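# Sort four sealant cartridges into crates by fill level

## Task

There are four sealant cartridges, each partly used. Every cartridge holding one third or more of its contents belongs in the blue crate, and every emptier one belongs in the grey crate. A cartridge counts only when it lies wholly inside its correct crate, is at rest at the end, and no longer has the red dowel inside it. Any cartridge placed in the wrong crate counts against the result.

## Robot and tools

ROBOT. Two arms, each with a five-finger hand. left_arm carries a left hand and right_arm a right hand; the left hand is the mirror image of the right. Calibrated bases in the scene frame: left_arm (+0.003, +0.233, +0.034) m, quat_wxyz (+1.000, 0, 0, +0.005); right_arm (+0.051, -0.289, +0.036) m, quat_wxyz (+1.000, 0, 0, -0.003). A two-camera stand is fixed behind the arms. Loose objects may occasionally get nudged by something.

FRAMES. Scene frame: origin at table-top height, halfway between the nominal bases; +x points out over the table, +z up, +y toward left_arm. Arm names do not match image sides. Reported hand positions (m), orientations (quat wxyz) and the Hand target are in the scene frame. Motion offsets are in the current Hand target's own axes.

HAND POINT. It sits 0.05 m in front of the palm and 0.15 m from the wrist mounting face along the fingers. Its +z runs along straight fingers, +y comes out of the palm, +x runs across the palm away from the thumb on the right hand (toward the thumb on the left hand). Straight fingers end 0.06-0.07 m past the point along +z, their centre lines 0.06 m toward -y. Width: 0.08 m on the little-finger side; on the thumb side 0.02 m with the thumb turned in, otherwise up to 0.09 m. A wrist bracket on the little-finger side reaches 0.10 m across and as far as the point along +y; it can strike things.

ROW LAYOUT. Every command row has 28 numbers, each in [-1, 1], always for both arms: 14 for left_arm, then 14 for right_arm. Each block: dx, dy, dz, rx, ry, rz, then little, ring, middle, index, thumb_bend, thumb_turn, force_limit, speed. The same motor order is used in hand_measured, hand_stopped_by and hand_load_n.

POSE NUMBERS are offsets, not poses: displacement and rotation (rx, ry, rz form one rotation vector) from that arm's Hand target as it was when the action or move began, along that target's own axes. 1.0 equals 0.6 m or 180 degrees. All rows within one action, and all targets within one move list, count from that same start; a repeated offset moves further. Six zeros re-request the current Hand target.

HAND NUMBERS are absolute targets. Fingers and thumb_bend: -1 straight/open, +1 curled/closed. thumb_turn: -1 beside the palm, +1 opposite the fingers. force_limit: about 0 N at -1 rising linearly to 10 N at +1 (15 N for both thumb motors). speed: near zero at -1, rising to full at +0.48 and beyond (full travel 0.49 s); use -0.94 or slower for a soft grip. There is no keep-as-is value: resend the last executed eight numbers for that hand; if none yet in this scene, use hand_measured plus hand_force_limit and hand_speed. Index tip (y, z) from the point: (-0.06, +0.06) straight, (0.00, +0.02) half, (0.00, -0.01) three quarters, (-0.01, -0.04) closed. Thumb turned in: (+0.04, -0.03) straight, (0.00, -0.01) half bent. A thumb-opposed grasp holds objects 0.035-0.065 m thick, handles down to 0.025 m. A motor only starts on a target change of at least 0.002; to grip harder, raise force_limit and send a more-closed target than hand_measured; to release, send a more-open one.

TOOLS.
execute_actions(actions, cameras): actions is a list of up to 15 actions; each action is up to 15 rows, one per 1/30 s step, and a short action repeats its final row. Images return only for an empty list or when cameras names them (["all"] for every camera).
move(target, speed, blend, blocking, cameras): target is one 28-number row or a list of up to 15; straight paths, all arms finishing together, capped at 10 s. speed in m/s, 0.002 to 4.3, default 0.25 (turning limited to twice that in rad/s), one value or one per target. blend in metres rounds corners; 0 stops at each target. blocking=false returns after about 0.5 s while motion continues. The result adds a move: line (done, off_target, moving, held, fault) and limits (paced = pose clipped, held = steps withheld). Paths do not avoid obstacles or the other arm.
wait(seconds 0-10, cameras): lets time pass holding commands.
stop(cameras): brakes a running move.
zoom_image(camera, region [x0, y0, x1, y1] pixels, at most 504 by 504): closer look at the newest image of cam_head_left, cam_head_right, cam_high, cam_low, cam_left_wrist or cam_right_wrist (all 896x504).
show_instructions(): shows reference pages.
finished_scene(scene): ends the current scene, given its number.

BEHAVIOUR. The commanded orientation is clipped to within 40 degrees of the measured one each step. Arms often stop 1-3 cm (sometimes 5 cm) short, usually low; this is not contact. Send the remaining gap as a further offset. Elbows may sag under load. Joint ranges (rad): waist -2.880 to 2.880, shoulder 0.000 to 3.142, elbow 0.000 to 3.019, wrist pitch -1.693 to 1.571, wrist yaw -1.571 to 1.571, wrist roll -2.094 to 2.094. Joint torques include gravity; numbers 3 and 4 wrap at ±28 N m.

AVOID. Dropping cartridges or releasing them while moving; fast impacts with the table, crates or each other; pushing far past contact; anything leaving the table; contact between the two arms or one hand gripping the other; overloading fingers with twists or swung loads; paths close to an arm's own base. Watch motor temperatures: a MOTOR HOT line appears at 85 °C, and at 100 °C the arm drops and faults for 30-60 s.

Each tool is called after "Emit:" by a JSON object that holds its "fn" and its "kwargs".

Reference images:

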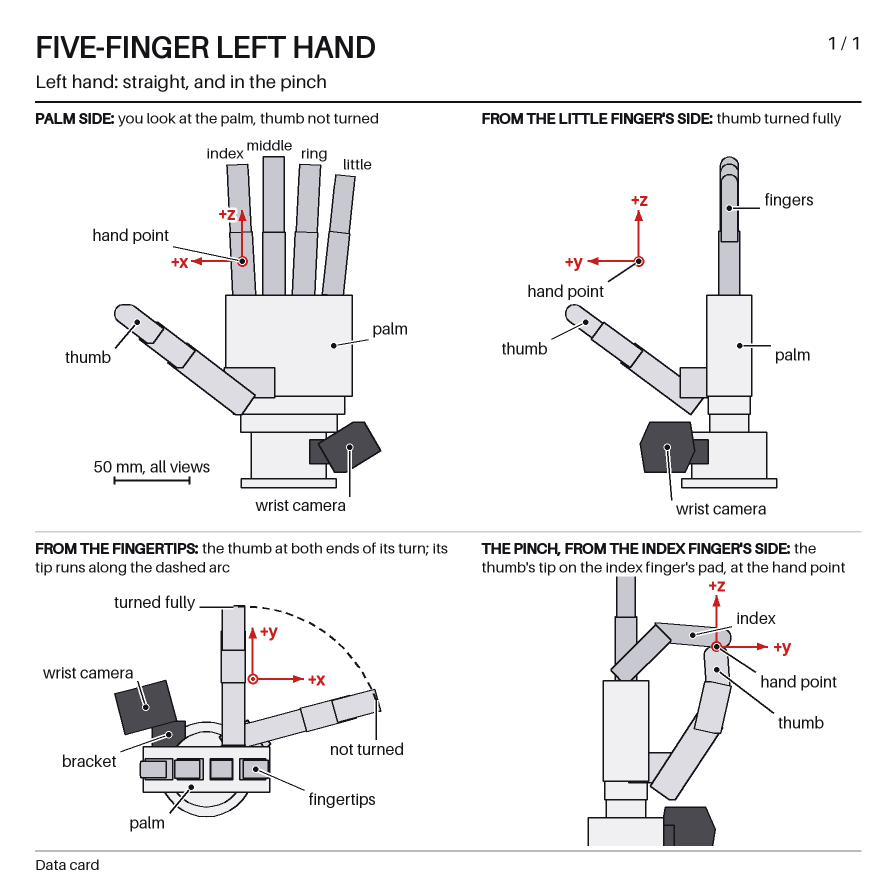

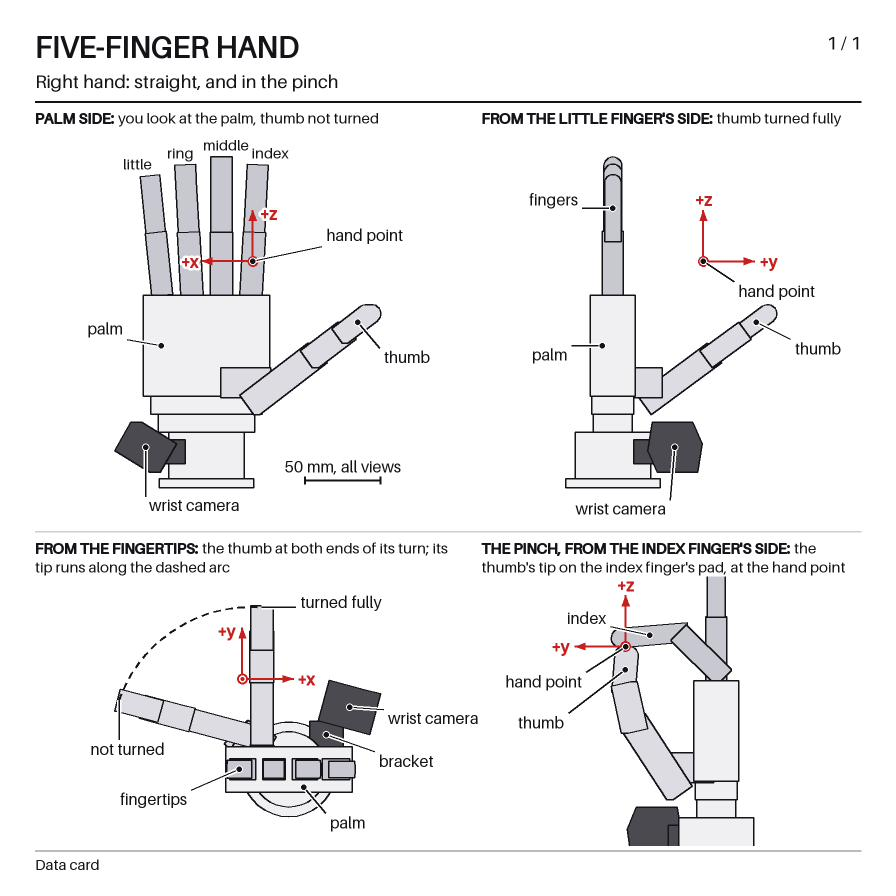

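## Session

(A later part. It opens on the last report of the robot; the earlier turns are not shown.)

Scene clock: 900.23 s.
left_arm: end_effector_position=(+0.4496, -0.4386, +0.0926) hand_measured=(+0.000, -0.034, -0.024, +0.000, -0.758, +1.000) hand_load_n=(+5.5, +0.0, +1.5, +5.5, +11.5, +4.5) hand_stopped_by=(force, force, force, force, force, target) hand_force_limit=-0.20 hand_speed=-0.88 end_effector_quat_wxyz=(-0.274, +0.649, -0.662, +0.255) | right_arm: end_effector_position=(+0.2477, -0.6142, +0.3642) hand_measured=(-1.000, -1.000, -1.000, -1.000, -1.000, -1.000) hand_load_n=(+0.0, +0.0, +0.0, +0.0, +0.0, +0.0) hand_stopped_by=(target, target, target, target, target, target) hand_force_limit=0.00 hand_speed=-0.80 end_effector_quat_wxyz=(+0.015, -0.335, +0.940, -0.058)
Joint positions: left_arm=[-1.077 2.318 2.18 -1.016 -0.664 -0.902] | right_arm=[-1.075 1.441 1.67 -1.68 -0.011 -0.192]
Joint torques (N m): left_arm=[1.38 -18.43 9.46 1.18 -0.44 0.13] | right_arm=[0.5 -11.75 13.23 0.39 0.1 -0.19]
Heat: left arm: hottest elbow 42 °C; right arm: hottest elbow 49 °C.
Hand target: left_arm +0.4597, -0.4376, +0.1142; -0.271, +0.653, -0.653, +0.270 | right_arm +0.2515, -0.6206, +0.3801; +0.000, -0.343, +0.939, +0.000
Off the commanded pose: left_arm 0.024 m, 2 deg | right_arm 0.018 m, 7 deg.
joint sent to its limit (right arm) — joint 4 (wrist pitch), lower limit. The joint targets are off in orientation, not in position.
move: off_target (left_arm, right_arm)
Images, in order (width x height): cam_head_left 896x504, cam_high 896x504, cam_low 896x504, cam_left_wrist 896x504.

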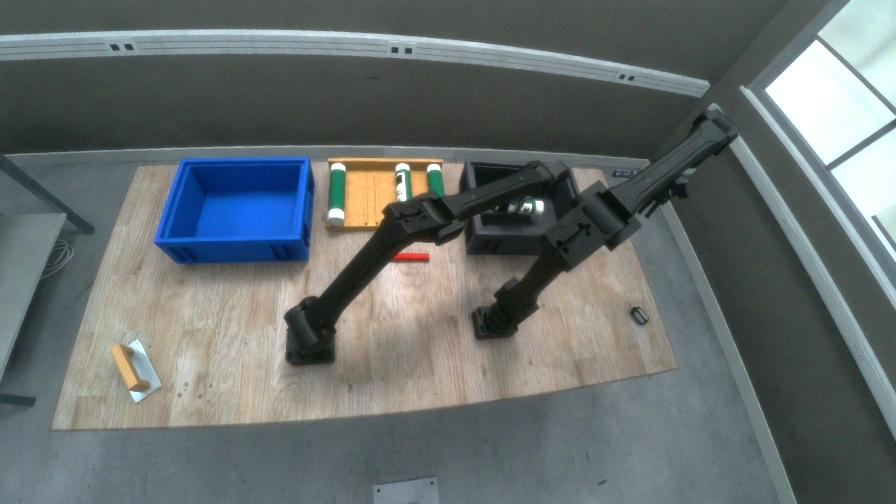

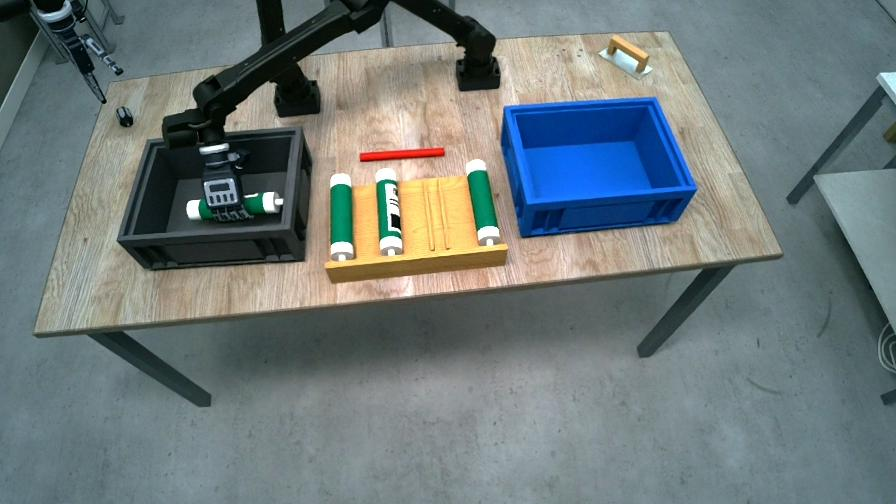

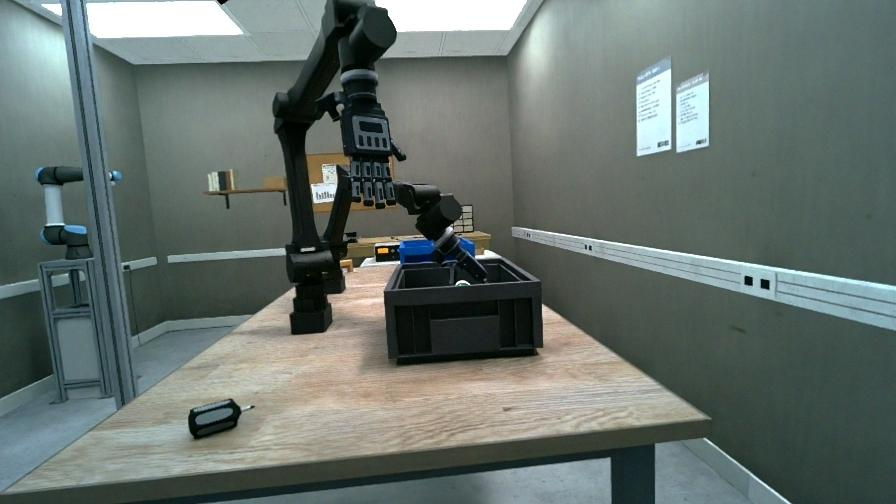

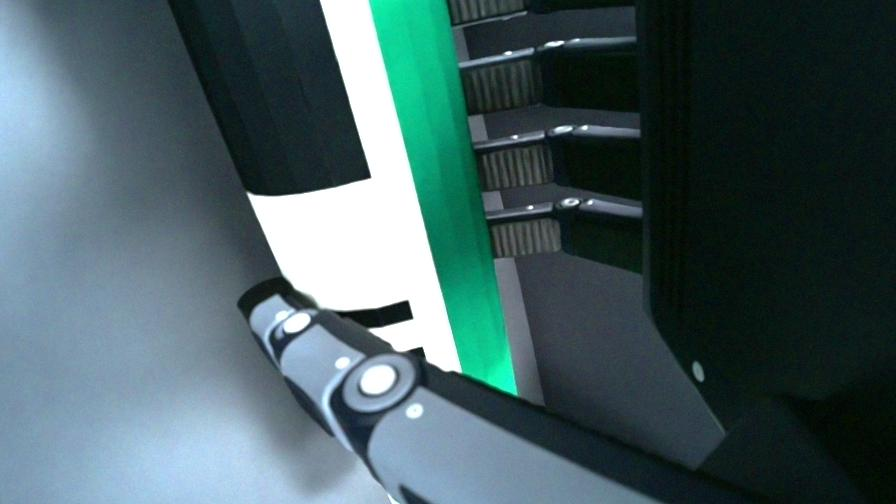

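Emit:
{"fn": "move", "kwargs": {"target": [[0,0.0412,0.0412,0,0,0,0.4,0.4,0.4,0.4,0.4,1,-0.2,-0.88,0,0,0,0,0,0,-1,-1,-1,-1,-1,-1,0,-0.8]], "speed": 0.06}}

Emit:
{"fn": "move", "kwargs": {"target": [[0,0.0206,0.0206,0,0,0,0.4,0.4,0.4,0.4,0.4,1,-0.2,-0.88,0,0,0,0,0,0,-1,-1,-1,-1,-1,-1,0,-0.8]], "speed": 0.06, "cameras": ["cam_left_wrist","cam_high"]}}

Scene clock: 907.93 s.
left_arm: end_effector_position=(+0.4500, -0.4395, +0.0724) hand_measured=(+0.000, -0.034, -0.024, +0.000, -0.758, +1.000) hand_load_n=(+5.5, +0.0, +1.5, +5.5, +11.5, +4.5) hand_stopped_by=(force, force, force, force, force, target) hand_force_limit=-0.20 hand_speed=-0.88 end_effector_quat_wxyz=(-0.272, +0.650, -0.659, +0.263) | right_arm: end_effector_position=(+0.2477, -0.6142, +0.3642) hand_measured=(-1.000, -1.000, -1.000, -1.000, -1.000, -1.000) hand_load_n=(+0.0, +0.0, +0.0, +0.0, +0.0, +0.0) hand_stopped_by=(target, target, target, target, target, target) hand_force_limit=0.00 hand_speed=-0.80 end_effector_quat_wxyz=(+0.015, -0.335, +0.940, -0.058)
Joint positions: left_arm=[-1.077 2.318 2.121 -0.939 -0.664 -0.902] | right_arm=[-1.075 1.441 1.67 -1.68 -0.011 -0.192]
Joint torques (N m): left_arm=[1.2 -16.73 9.4 1.05 -0.45 0.13] | right_arm=[0.32 -11.75 13.31 0.54 0.1 -0.21]
Heat: left arm: hottest elbow 41 °C; right arm: hottest elbow 50 °C.
Hand target: left_arm +0.4597, -0.4376, +0.0792; -0.271, +0.653, -0.654, +0.270 | right_arm +0.2515, -0.6206, +0.3801; +0.000, -0.343, +0.939, +0.000
Off the commanded pose: left_arm 0.012 m, 1 deg | right_arm 0.018 m, 7 deg.
joint sent to its limit (right arm) — joint 4 (wrist pitch), lower limit. The joint targets are off in orientation, not in position.
move: off_target (left_arm, right_arm)

Scene clock: 908.87 s.
left_arm: end_effector_position=(+0.4505, -0.4404, +0.0645) hand_measured=(+0.000, -0.034, -0.024, +0.000, -0.758, +1.000) hand_load_n=(+5.5, +0.0, +1.5, +5.5, +11.5, +4.5) hand_stopped_by=(force, force, force, force, force, target) hand_force_limit=-0.20 hand_speed=-0.88 end_effector_quat_wxyz=(-0.270, +0.651, -0.657, +0.268) | right_arm: end_effector_position=(+0.2477, -0.6142, +0.3642) hand_measured=(-1.000, -1.000, -1.000, -1.000, -1.000, -1.000) hand_load_n=(+0.0, +0.0, +0.0, +0.0, +0.0, +0.0) hand_stopped_by=(target, target, target, target, target, target) hand_force_limit=0.00 hand_speed=-0.80 end_effector_quat_wxyz=(+0.015, -0.335, +0.940, -0.058)
Joint positions: left_arm=[-1.077 2.318 2.097 -0.902 -0.664 -0.902] | right_arm=[-1.075 1.441 1.67 -1.68 -0.011 -0.192]
Joint torques (N m): left_arm=[1.03 -15.68 9.35 1.25 -0.44 0.11] | right_arm=[0.44 -11.63 13.27 0.43 0.08 -0.21]
Heat: left arm: hottest elbow 41 °C; right arm: hottest elbow 50 °C.
Hand target: left_arm +0.4597, -0.4375, +0.0617; -0.271, +0.653, -0.654, +0.270 | right_arm +0.2515, -0.6206, +0.3801; +0.000, -0.343, +0.939, +0.000
Off the commanded pose: left_arm 0.010 m, 1 deg | right_arm 0.018 m, 7 deg.
joint sent to its limit (right arm) — joint 4 (wrist pitch), lower limit. The joint targets are off in orientation, not in position.
move: off_target (right_arm)
Images, in order (width x height): cam_high 896x504, cam_left_wrist 896x504.

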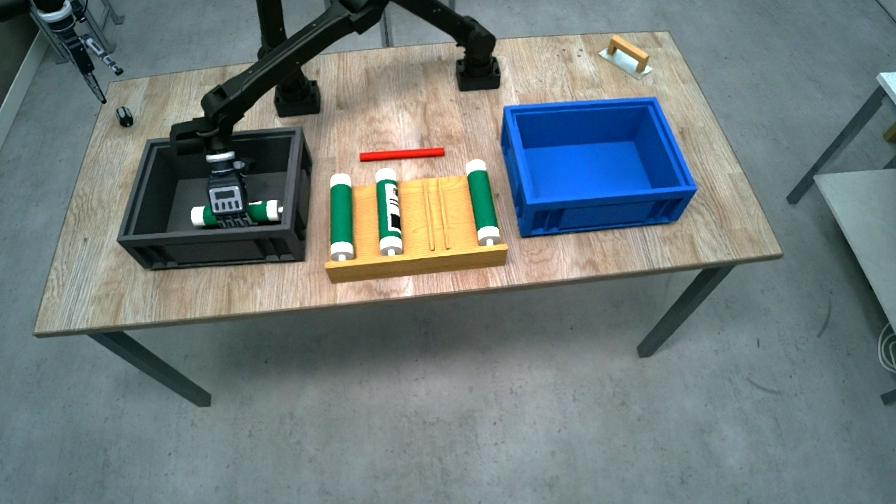

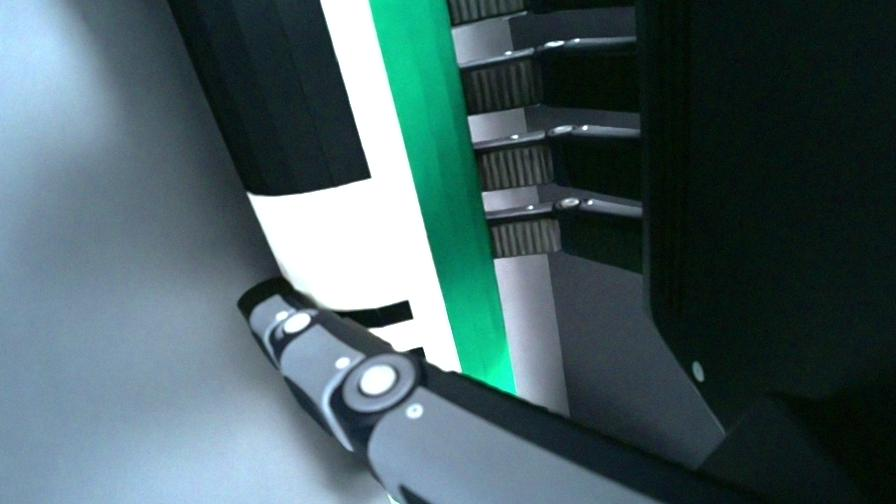

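Emit:
{"fn": "move", "kwargs": {"target": [[0,0.0176,0.0176,0,0,0,0.4,0.4,0.4,0.4,0.4,1,-0.2,-0.88,0,0,0,0,0,0,-1,-1,-1,-1,-1,-1,0,-0.8]], "speed": 0.06}}

Emit:
{"fn": "move", "kwargs": {"target": [[0,0.0176,0.0176,0,0,0,0.4,0.4,0.4,0.4,0.4,1,-0.2,-0.88,0,0,0,0,0,0,-1,-1,-1,-1,-1,-1,0,-0.8]], "speed": 0.06, "cameras": ["cam_left_wrist","cam_high"]}}

Scene clock: 913.90 s.
left_arm: end_effector_position=(+0.4509, -0.4413, +0.0531) hand_measured=(+0.000, -0.034, -0.024, +0.000, -0.758, +1.000) hand_load_n=(+5.0, +0.0, +1.5, +4.5, +10.5, +3.5) hand_stopped_by=(force, force, force, force, force, target) hand_force_limit=-0.20 hand_speed=-0.88 end_effector_quat_wxyz=(-0.269, +0.651, -0.656, +0.271) | right_arm: end_effector_position=(+0.2477, -0.6142, +0.3642) hand_measured=(-1.000, -1.000, -1.000, -1.000, -1.000, -1.000) hand_load_n=(+0.0, +0.0, +0.0, +0.0, +0.0, +0.0) hand_stopped_by=(target, target, target, target, target, target) hand_force_limit=0.00 hand_speed=-0.80 end_effector_quat_wxyz=(+0.015, -0.335, +0.940, -0.058)
Joint positions: left_arm=[-1.077 2.326 2.079 -0.871 -0.664 -0.902] | right_arm=[-1.075 1.441 1.67 -1.68 -0.011 -0.192]
Joint torques (N m): left_arm=[1.26 -15.5 9.29 1.31 -0.45 0.12] | right_arm=[0.26 -12.1 13.24 0.42 0.08 -0.2]
Heat: left arm: hottest elbow 40 °C; right arm: hottest elbow 50 °C.
Hand target: left_arm +0.4597, -0.4375, +0.0468; -0.271, +0.653, -0.653, +0.270 | right_arm +0.2515, -0.6206, +0.3801; +0.000, -0.343, +0.939, +0.000
Off the commanded pose: left_arm 0.011 m, 0 deg | right_arm 0.018 m, 7 deg.
joint sent to its limit (right arm) — joint 4 (wrist pitch), lower limit. The joint targets are off in orientation, not in position.
move: off_target (left_arm, right_arm)

Scene clock: 914.77 s.
left_arm: end_effector_position=(+0.4527, -0.4446, +0.0512) hand_measured=(+0.000, -0.034, -0.022, +0.000, -0.758, +1.000) hand_load_n=(+3.5, +0.0, +1.5, +5.0, +9.5, +3.5) hand_stopped_by=(force, force, force, force, force, target) hand_force_limit=-0.20 hand_speed=-0.88 end_effector_quat_wxyz=(-0.267, +0.652, -0.653, +0.279) | right_arm: end_effector_position=(+0.2477, -0.6142, +0.3642) hand_measured=(-1.000, -1.000, -1.000, -1.000, -1.000, -1.000) hand_load_n=(+0.0, +0.0, +0.0, +0.0, +0.0, +0.0) hand_stopped_by=(target, target, target, target, target, target) hand_force_limit=0.00 hand_speed=-0.80 end_effector_quat_wxyz=(+0.015, -0.335, +0.940, -0.058)
Joint positions: left_arm=[-1.077 2.327 2.07 -0.842 -0.664 -0.901] | right_arm=[-1.075 1.441 1.67 -1.68 -0.011 -0.192]
Joint torques (N m): left_arm=[1.08 -14.74 8.57 1.29 -0.44 0.13] | right_arm=[0.32 -11.69 13.2 0.46 0.09 -0.22]
Heat: left arm: hottest elbow 40 °C; right arm: hottest elbow 50 °C.
Hand target: left_arm +0.4597, -0.4375, +0.0319; -0.271, +0.653, -0.653, +0.270 | right_arm +0.2515, -0.6206, +0.3801; +0.000, -0.343, +0.939, +0.000
Off the commanded pose: left_arm 0.022 m, 1 deg | right_arm 0.018 m, 7 deg.
joint sent to its limit (right arm) — joint 4 (wrist pitch), lower limit. The joint targets are off in orientation, not in position.
move: off_target (left_arm, right_arm)
Images, in order (width x height): cam_high 896x504, cam_left_wrist 896x504.

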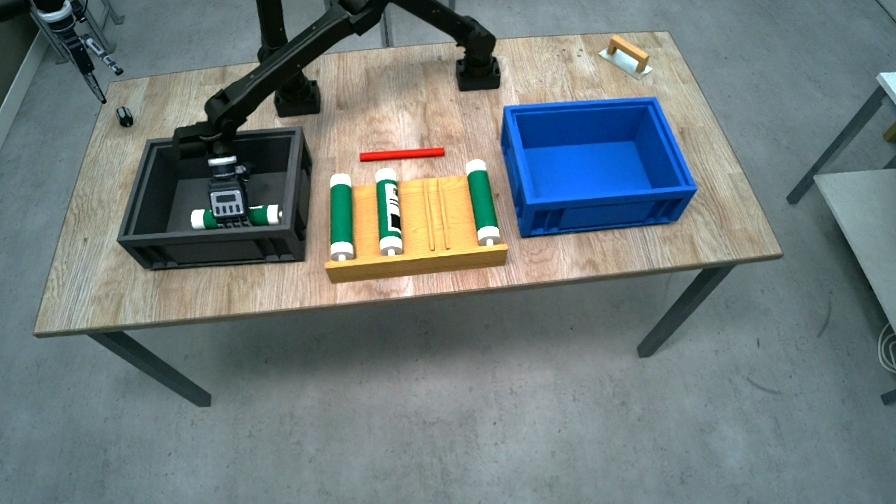

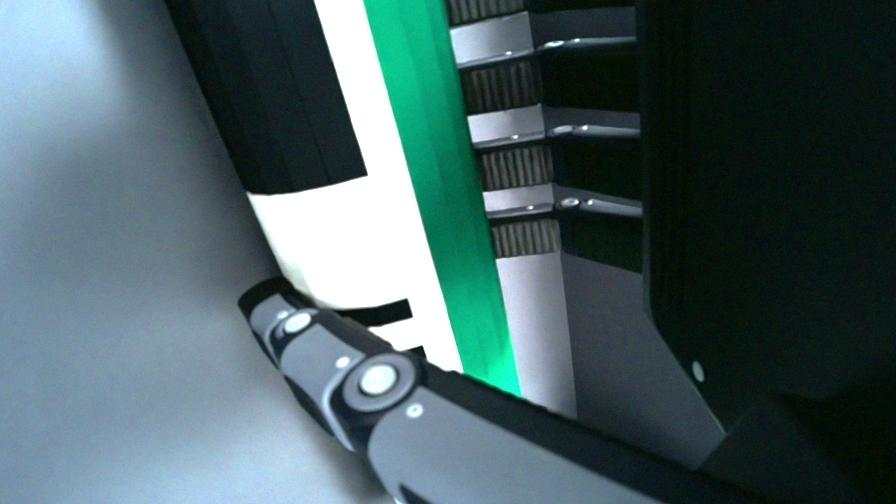

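Emit:
{"fn": "move", "kwargs": {"target": [[0,-0.0176,-0.0176,0,0,0,-0.5,-0.5,-0.5,-0.5,-1,1,-0.2,-0.6,0,0,0,0,0,0,-1,-1,-1,-1,-1,-1,0,-0.8]], "speed": 0.06, "cameras": ["cam_left_wrist"]}}

Scene clock: 918.93 s.
left_arm: end_effector_position=(+0.4479, -0.4467, +0.0520) hand_measured=(-0.500, -0.500, -0.500, -0.500, -1.000, +1.000) hand_load_n=(+0.0, +0.0, +0.0, +0.0, +0.0, +0.0) hand_stopped_by=(target, target, target, target, target, target) hand_force_limit=-0.20 hand_speed=-0.60 end_effector_quat_wxyz=(-0.265, +0.650, -0.655, +0.279) | right_arm: end_effector_position=(+0.2477, -0.6142, +0.3642) hand_measured=(-1.000, -1.000, -1.000, -1.000, -1.000, -1.000) hand_load_n=(+0.0, +0.0, +0.0, +0.0, +0.0, +0.0) hand_stopped_by=(target, target, target, target, target, target) hand_force_limit=0.00 hand_speed=-0.80 end_effector_quat_wxyz=(+0.015, -0.335, +0.940, -0.058)
Joint positions: left_arm=[-1.083 2.324 2.068 -0.845 -0.662 -0.9] | right_arm=[-1.075 1.441 1.67 -1.68 -0.011 -0.192]
Joint torques (N m): left_arm=[1.96 -15.74 10.13 0.34 -0.49 0.13] | right_arm=[0.09 -12.1 13.2 0.34 0.09 -0.19]
Heat: left arm: hottest elbow 40 °C; right arm: hottest elbow 50 °C.
Hand target: left_arm +0.4596, -0.4375, +0.0468; -0.271, +0.653, -0.654, +0.270 | right_arm +0.2515, -0.6206, +0.3801; +0.000, -0.343, +0.939, +0.000
Off the commanded pose: left_arm 0.016 m, 1 deg | right_arm 0.018 m, 7 deg.
joint sent to its limit (right arm) — joint 4 (wrist pitch), lower limit. The joint targets are off in orientation, not in position.
move: off_target (left_arm, right_arm)
Images, in order (width x height): cam_left_wrist 896x504.

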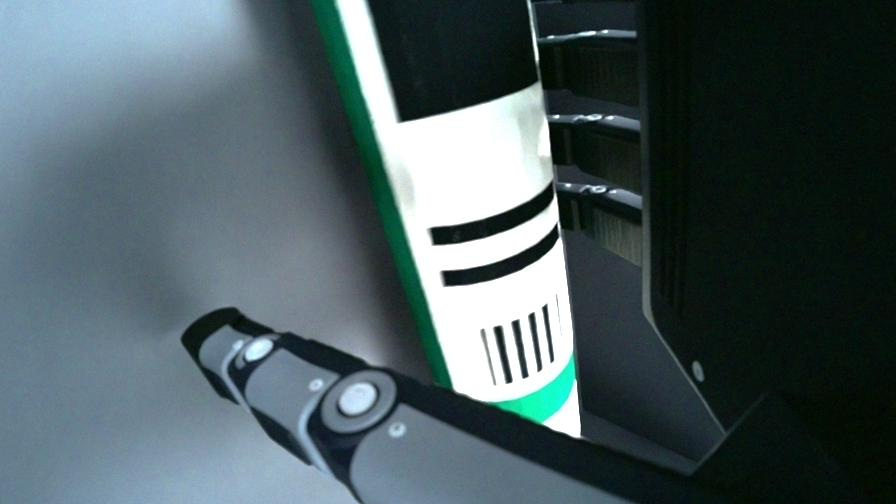

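Emit:
{"fn": "move", "kwargs": {"target": [[0,-0.318,-0.318,0,0,0,-1,-1,-1,-1,-1,-1,-0.2,-0.2,0,0,0,0,0,0,-1,-1,-1,-1,-1,-1,0,-0.8],[-0.529,-0.086,-0.581,0.0654,0.0657,-0.4974,-1,-1,-1,-1,-1,-1,-0.2,-0.2,0,0,0,0,0,0,-1,-1,-1,-1,-1,-1,0,-0.8],[-0.6125,0.0907,-0.2627,0.0654,0.0657,-0.4974,-1,-1,-1,-1,-1,-1,-0.2,-0.2,0,0,0,0,0,0,-1,-1,-1,-1,-1,-1,0,-0.8]], "speed": 0.3, "blend": 0.04, "cameras": ["cam_left_wrist","cam_high"]}}

Scene clock: 944.47 s.
left_arm: end_effector_position=(+0.3076, -0.0733, +0.1223) hand_measured=(-1.000, -1.000, -1.000, -1.000, -1.000, -1.000) hand_load_n=(+0.0, +0.0, +0.0, +0.0, +0.0, -0.5) hand_stopped_by=(target, target, target, target, target, target) hand_force_limit=-0.20 hand_speed=-0.20 end_effector_quat_wxyz=(+0.015, +0.852, -0.063, +0.519) | right_arm: end_effector_position=(+0.2477, -0.6142, +0.3642) hand_measured=(-1.000, -1.000, -1.000, -1.000, -1.000, -1.000) hand_load_n=(+0.0, +0.0, +0.0, -0.5, +0.0, +0.0) hand_stopped_by=(target, target, target, target, target, target) hand_force_limit=0.00 hand_speed=-0.80 end_effector_quat_wxyz=(+0.015, -0.335, +0.940, -0.058)
Joint positions: left_arm=[-1.069 1.288 0.34 0.216 -0.812 -2.103] | right_arm=[-1.075 1.441 1.67 -1.68 -0.011 -0.192]
Joint torques (N m): left_arm=[0.67 -1.67 6.09 1.87 -0.54 -0.07] | right_arm=[0.32 -11.87 13.35 0.42 0.09 -0.19]
Heat: left arm: hottest elbow 39 °C; right arm: hottest elbow 51 °C.
Hand target: left_arm +0.3098, -0.0701, +0.1203; +0.000, +0.866, +0.000, +0.500 | right_arm +0.2515, -0.6206, +0.3801; +0.000, -0.343, +0.939, +0.000
Off the commanded pose: left_arm 0.004 m, 8 deg | right_arm 0.018 m, 7 deg.
joint sent to its limit (left arm) — joint 6 (wrist roll), lower limit. The joint targets are off in orientation, not in position.
joint sent to its limit (right arm) — joint 4 (wrist pitch), lower limit. The joint targets are off in orientation, not in position.
move: off_target (left_arm, right_arm)
Images, in order (width x height): cam_high 896x504, cam_left_wrist 896x504.

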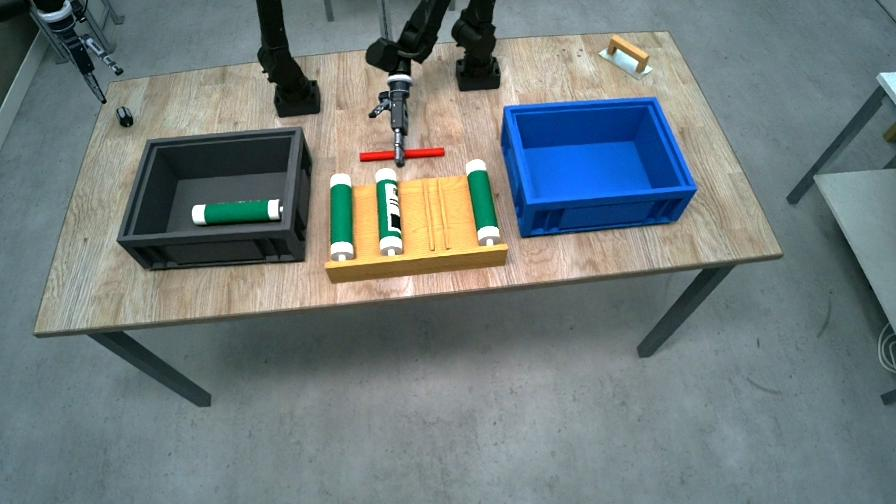

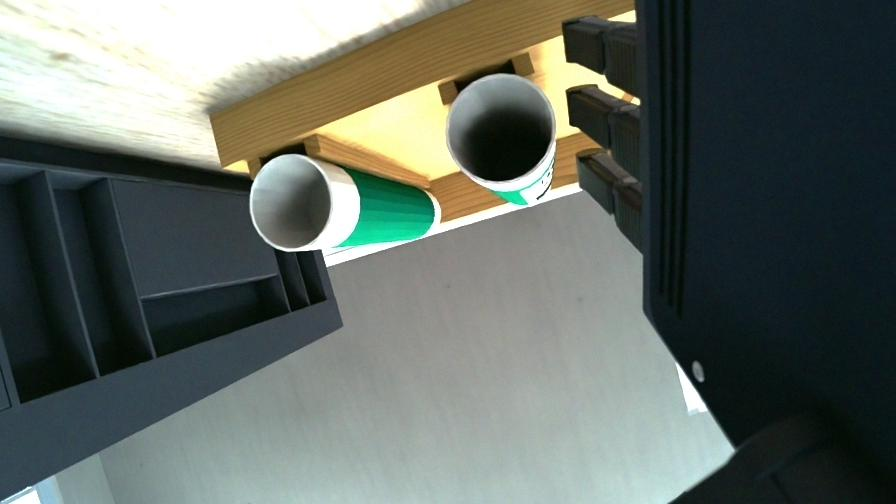

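Emit:
{"fn": "zoom_image", "kwargs": {"camera": "cam_left_wrist", "region": [435, 65, 570, 215]}}

Emit:
{"fn": "zoom_image", "kwargs": {"camera": "cam_left_wrist", "region": [240, 145, 350, 255]}}

Scaled by 3.360.

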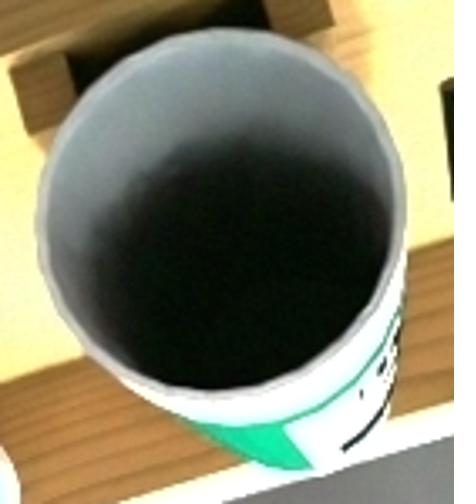

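Scaled by 4.582.

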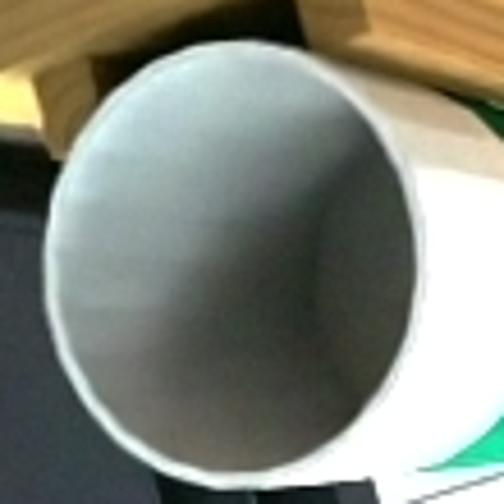

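Emit:
{"fn": "move", "kwargs": {"target": [[-0.045,0.05,0.028,0,0,0,-1,-1,-1,-1,-1,-1,-0.2,-0.2,0,0,0,0,0,0,-1,-1,-1,-1,-1,-1,0,-0.8]], "speed": 0.1, "cameras": ["cam_left_wrist"]}}

Scene clock: 960.97 s.
left_arm: end_effector_position=(+0.3147, -0.0842, +0.0951) hand_measured=(-1.000, -1.000, -1.000, -1.000, -1.000, -1.000) hand_load_n=(+0.5, +0.0, +0.0, +0.0, +0.0, -0.5) hand_stopped_by=(target, target, target, target, target, target) hand_force_limit=-0.20 hand_speed=-0.20 end_effector_quat_wxyz=(+0.006, +0.843, -0.055, +0.536) | right_arm: end_effector_position=(+0.2477, -0.6142, +0.3642) hand_measured=(-1.000, -1.000, -1.000, -1.000, -1.000, -1.000) hand_load_n=(+0.0, +0.0, +0.0, +0.0, +0.0, +0.0) hand_stopped_by=(target, target, target, target, target, target) hand_force_limit=0.00 hand_speed=-0.80 end_effector_quat_wxyz=(+0.015, -0.335, +0.940, -0.058)
Joint positions: left_arm=[-1.087 1.481 0.349 0.415 -0.865 -2.103] | right_arm=[-1.075 1.441 1.67 -1.68 -0.011 -0.192]
Joint torques (N m): left_arm=[-1.2 -1.49 6.93 1.11 0.39 -0.06] | right_arm=[0.15 -11.75 13.29 0.46 0.08 -0.23]
Heat: left arm: hottest elbow 38 °C; right arm: hottest elbow 51 °C.
Hand target: left_arm +0.3110, -0.1001, +0.0886; +0.000, +0.866, +0.000, +0.500 | right_arm +0.2515, -0.6206, +0.3801; +0.000, -0.343, +0.939, +0.000
Off the commanded pose: left_arm 0.018 m, 8 deg | right_arm 0.018 m, 7 deg.
joint sent to its limit (left arm) — joint 6 (wrist roll), lower limit. The joint targets are off in orientation, not in position.
joint sent to its limit (right arm) — joint 4 (wrist pitch), lower limit. The joint targets are off in orientation, not in position.
move: off_target (left_arm, right_arm)
Images, in order (width x height): cam_left_wrist 896x504.

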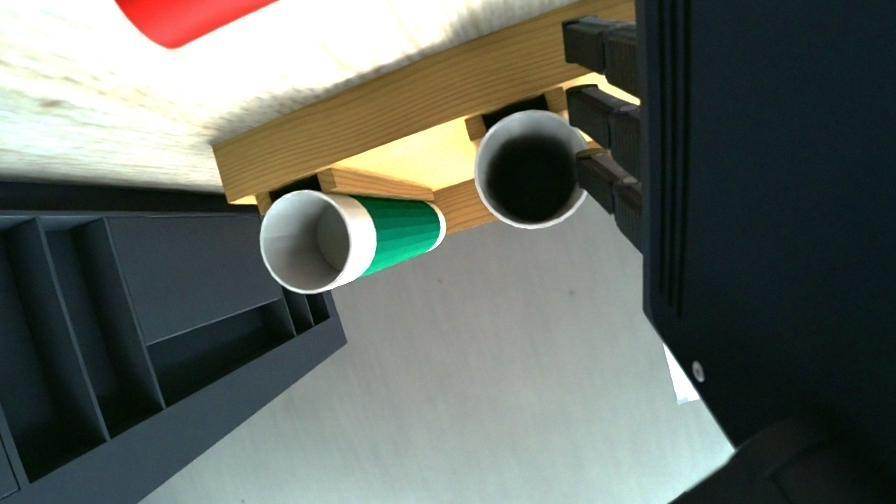

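Emit:
{"fn": "zoom_image", "kwargs": {"camera": "cam_left_wrist", "region": [465, 100, 595, 235]}}

Emit:
{"fn": "zoom_image", "kwargs": {"camera": "cam_left_wrist", "region": [250, 180, 390, 300]}}

Scaled by 3.733.

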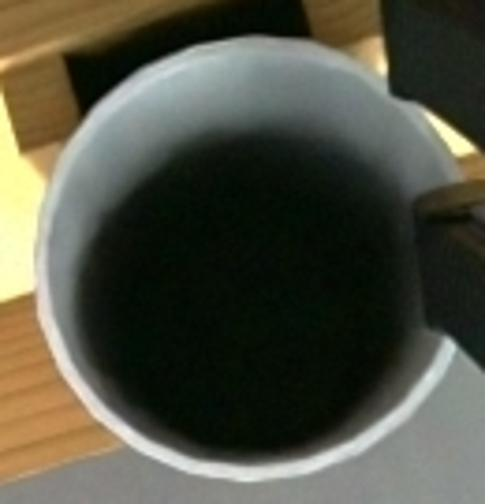

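Scaled by 3.600.

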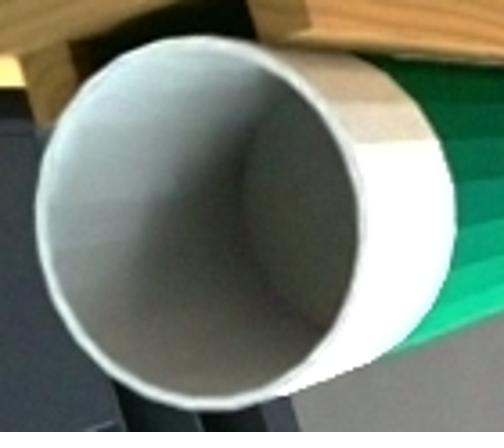

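Emit:
{"fn": "move", "kwargs": {"target": [[0,-0.342,0,0,0,0,-1,-1,-1,-1,-1,-1,-0.2,-0.2,0,0,0,0,0,0,-1,-1,-1,-1,-1,-1,0,-0.8]], "speed": 0.25, "cameras": ["cam_left_wrist","cam_high"]}}

Scene clock: 983.77 s.
left_arm: end_effector_position=(+0.3132, +0.0552, +0.1008) hand_measured=(-1.000, -1.000, -1.000, -1.000, -1.000, -1.000) hand_load_n=(+0.5, +0.0, +0.0, +0.0, +0.0, +0.0) hand_stopped_by=(target, target, target, target, target, target) hand_force_limit=-0.20 hand_speed=-0.20 end_effector_quat_wxyz=(+0.020, +0.852, +0.016, +0.524) | right_arm: end_effector_position=(+0.2477, -0.6142, +0.3642) hand_measured=(-1.000, -1.000, -1.000, -1.000, -1.000, -1.000) hand_load_n=(+0.0, +0.0, +0.0, +0.0, +0.0, +0.0) hand_stopped_by=(target, target, target, target, target, target) hand_force_limit=0.00 hand_speed=-0.80 end_effector_quat_wxyz=(+0.015, -0.335, +0.940, -0.058)
Joint positions: left_arm=[-0.764 1.151 0.064 0.49 -0.64 -2.014] | right_arm=[-1.075 1.441 1.67 -1.68 -0.011 -0.192]
Joint torques (N m): left_arm=[-1.9 1.32 7.6 1.1 0.25 -0.12] | right_arm=[0.21 -12.04 13.29 0.4 0.1 -0.18]
Heat: left arm: hottest elbow 37 °C; right arm: hottest elbow 52 °C.
Hand target: left_arm +0.3149, +0.0410, +0.1017; +0.034, +0.854, +0.009, +0.520 (not the last commanded pose) | right_arm +0.2515, -0.6206, +0.3801; +0.000, -0.343, +0.939, +0.000
Off the commanded pose: left_arm 0.051 m, 4 deg | right_arm 0.018 m, 7 deg.
joint sent to its limit (right arm) — joint 4 (wrist pitch), lower limit. The joint targets are off in orientation, not in position.
move: held (left_arm; a check stopped the path), off_target (right_arm); limits=held
pose unreachable (left arm): on one or more control steps of this call, first in action 0 (counted from 0), this arm could not follow its commanded pose, so it was not sent that pose on those steps. It may still have moved: this result reports where it is.
cause: moving toward the commanded pose would bring two parts of the arm too close to each other (joints 2 (shoulder) and 3 (elbow) lie between them).
Images, in order (width x height): cam_high 896x504, cam_left_wrist 896x504.

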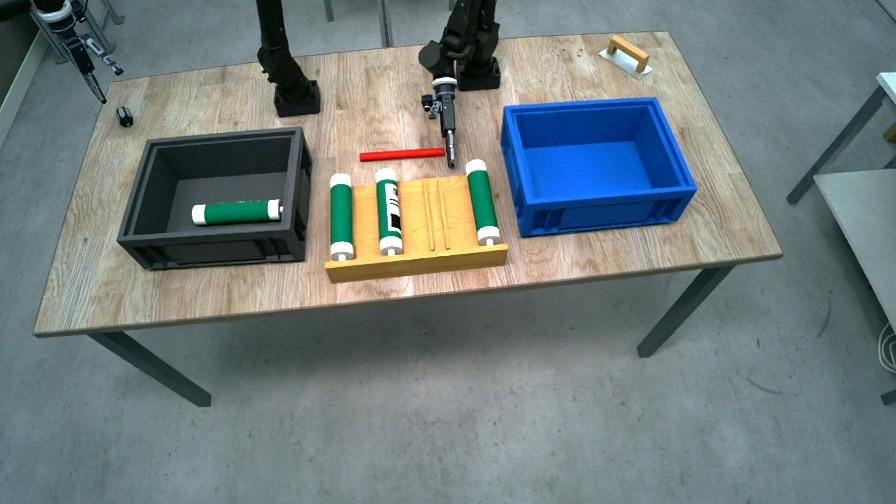

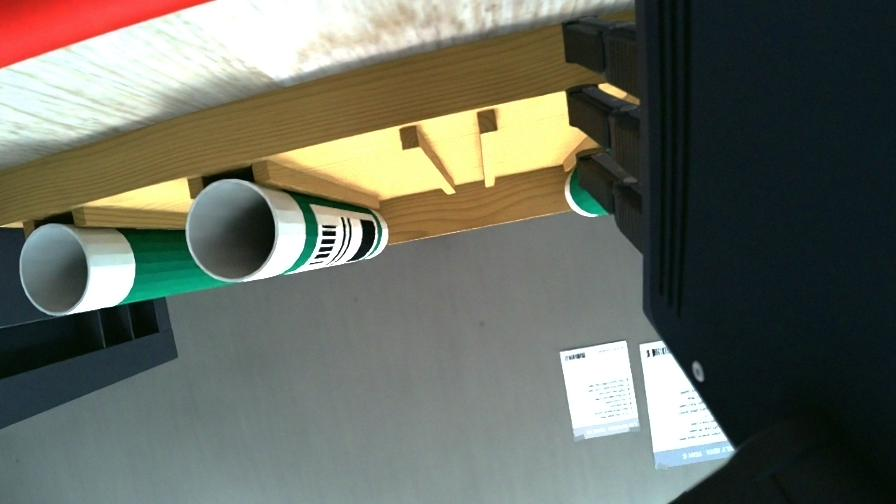

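Emit:
{"fn": "move", "kwargs": {"target": [[0.3113,0.0118,-0.2268,0,0,0,-1,-1,-1,-1,-1,-1,-0.2,-0.2,0,0,0,0,0,0,-1,-1,-1,-1,-1,-1,0,-0.8],[0.5005,-0.5747,-0.0187,-0.2538,-0.2893,0.4508,-1,-1,-1,-1,-1,-1,-0.2,-0.2,-0.4333,0.4412,-0.0667,0.1166,-0.3191,0.2018,-1,-1,-1,-1,-1,-1,0,-0.8],[0.5005,-0.5747,-0.0187,-0.2538,-0.2893,0.4508,-1,-1,-1,-1,-1,-1,-0.2,-0.2,-0.9203,0.968,0.4333,0.1166,-0.3191,0.2018,-1,-1,-1,-1,-1,-1,0,-0.8]], "speed": 0.3, "blend": 0.05, "cameras": ["cam_right_wrist","cam_high"]}}

Scene clock: 1019.80 s.
left_arm: end_effector_position=(+0.4376, +0.3980, +0.3341) hand_measured=(-1.000, -1.000, -1.000, -1.000, -1.000, -1.000) hand_load_n=(+0.0, +0.0, +0.0, +0.0, +0.0, +0.0) hand_stopped_by=(target, target, target, target, target, target) hand_force_limit=-0.20 hand_speed=-0.20 end_effector_quat_wxyz=(-0.034, +0.712, -0.701, +0.017) | right_arm: end_effector_position=(+0.3013, +0.1622, +0.1168) hand_measured=(-1.000, -1.000, -1.000, -1.000, -1.000, -1.000) hand_load_n=(+0.0, +0.0, +0.0, +0.0, +0.0, +0.0) hand_stopped_by=(target, target, target, target, target, target) hand_force_limit=0.00 hand_speed=-0.80 end_effector_quat_wxyz=(+0.574, -0.135, +0.807, +0.031)
Joint positions: left_arm=[0.371 1.697 1.896 -1.693 0.004 0.365] | right_arm=[1.357 1.631 0.575 0.353 1.019 2.085]
Joint torques (N m): left_arm=[-0.15 -8.88 14.23 -0.14 -0.11 0.15] | right_arm=[0.73 -9.35 8.53 2.78 0.57 0.02]
Heat: left arm: hottest elbow 37 °C; right arm: hottest elbow 51 °C.
Hand target: left_arm +0.4496, +0.4010, +0.3498; +0.000, +0.707, -0.707, +0.000 | right_arm +0.2999, +0.1797, +0.1211; +0.500, +0.001, +0.866, +0.000
Off the commanded pose: left_arm 0.020 m, 4 deg | right_arm 0.018 m, 19 deg.
joint sent to its limit (left arm) — joint 4 (wrist pitch), lower limit. The joint targets are off in orientation, not in position.
joint sent to its limit (right arm) — joint 6 (wrist roll), upper limit. The joint targets are off in orientation, not in position.
move: off_target (left_arm, right_arm)
Images, in order (width x height): cam_high 896x504, cam_right_wrist 896x504.

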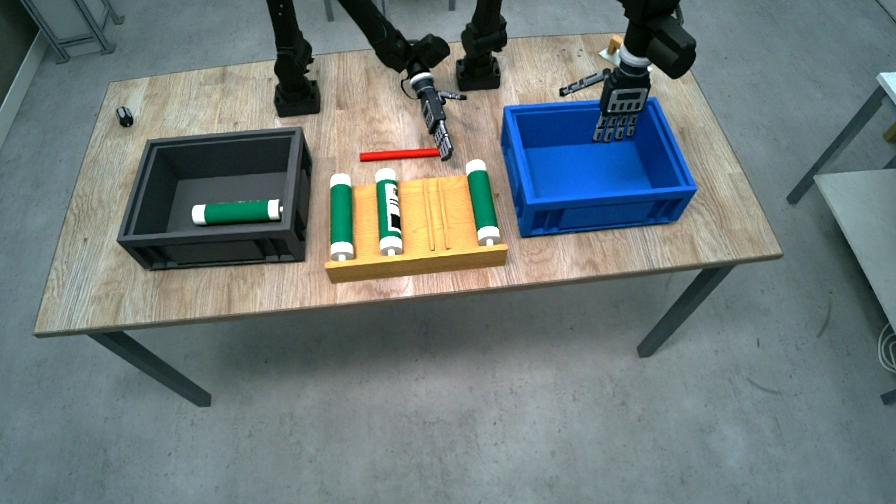

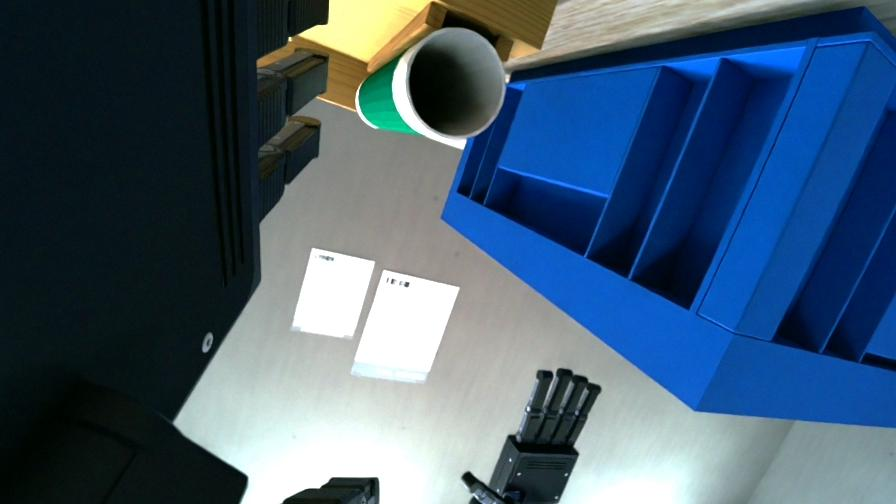

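Emit:
{"fn": "zoom_image", "kwargs": {"camera": "cam_right_wrist", "region": [390, 15, 520, 145]}}

Scaled by 3.877.

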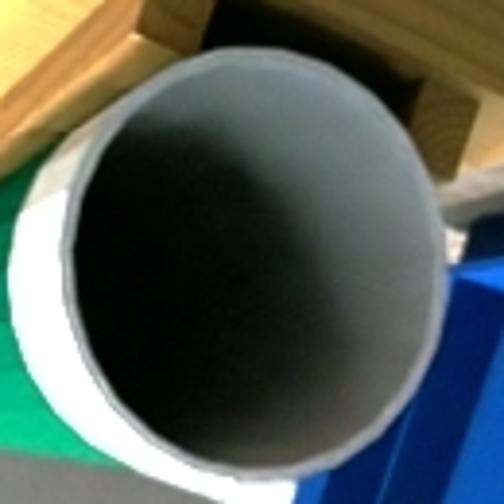

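Emit:
{"fn": "move", "kwargs": {"target": [[0,0,0,0,0,0,-1,-1,-1,-1,-1,-1,-0.2,-0.2,-0.4041,-0.2167,-0.2333,0,0,0,-1,-1,-1,-1,-1,-1,0,-0.8],[0,0,0,0,0,0,-0.5,-0.5,-0.5,-0.5,-1,1,-0.2,-0.2,-0.546,-0.8,-0.0843,-0.1284,0.1481,-0.5333,-1,-1,-1,-1,-1,-1,0,-0.8]], "speed": 0.35, "blend": 0.05, "cameras": ["cam_high"]}}

Scene clock: 1069.43 s.
left_arm: end_effector_position=(+0.4373, +0.3981, +0.3342) hand_measured=(-0.500, -0.500, -0.500, -0.500, -1.000, +1.000) hand_load_n=(+0.0, +0.0, +0.0, +0.0, +0.0, +0.0) hand_stopped_by=(target, target, target, target, target, target) hand_force_limit=-0.20 hand_speed=-0.20 end_effector_quat_wxyz=(-0.034, +0.712, -0.701, +0.017) | right_arm: end_effector_position=(+0.4111, -0.2963, +0.4150) hand_measured=(-1.000, -1.000, -1.000, -1.000, -1.000, -1.000) hand_load_n=(+0.0, +0.0, +0.0, +0.0, +0.0, +0.0) hand_stopped_by=(target, target, target, target, target, target) hand_force_limit=0.00 hand_speed=-0.80 end_effector_quat_wxyz=(-0.134, +0.722, -0.647, +0.205)
Joint positions: left_arm=[0.371 1.697 1.896 -1.694 0.004 0.366] | right_arm=[-0.042 1.166 1.544 -1.457 0.05 -0.171]
Joint torques (N m): left_arm=[-0.38 -8.88 14.22 -0.1 -0.11 0.13] | right_arm=[-0.67 -6.24 13.87 1.18 -0.01 -0.2]
Heat: left arm: hottest elbow 39 °C; right arm: hottest elbow 48 °C.
Hand target: left_arm +0.4496, +0.4010, +0.3498; +0.000, +0.707, -0.707, +0.000 | right_arm +0.4196, -0.3007, +0.4296; -0.138, +0.721, -0.645, +0.213
Off the commanded pose: left_arm 0.020 m, 4 deg | right_arm 0.017 m, 1 deg.
joint sent to its limit (left arm) — joint 4 (wrist pitch), lower limit. The joint targets are off in orientation, not in position.
move: off_target (left_arm, right_arm); target 2's new numbers were sent with left_arm's hand 0.020 m and 4 deg from that target
Images, in order (width x height): cam_high 896x504.

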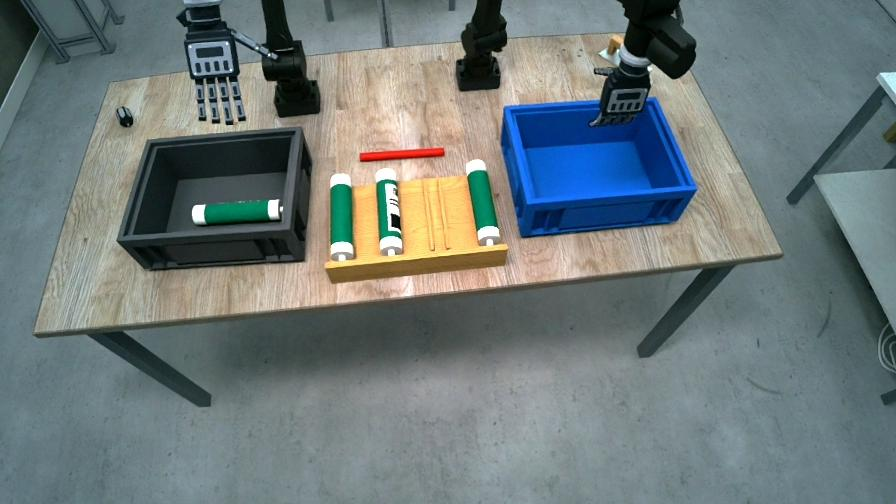

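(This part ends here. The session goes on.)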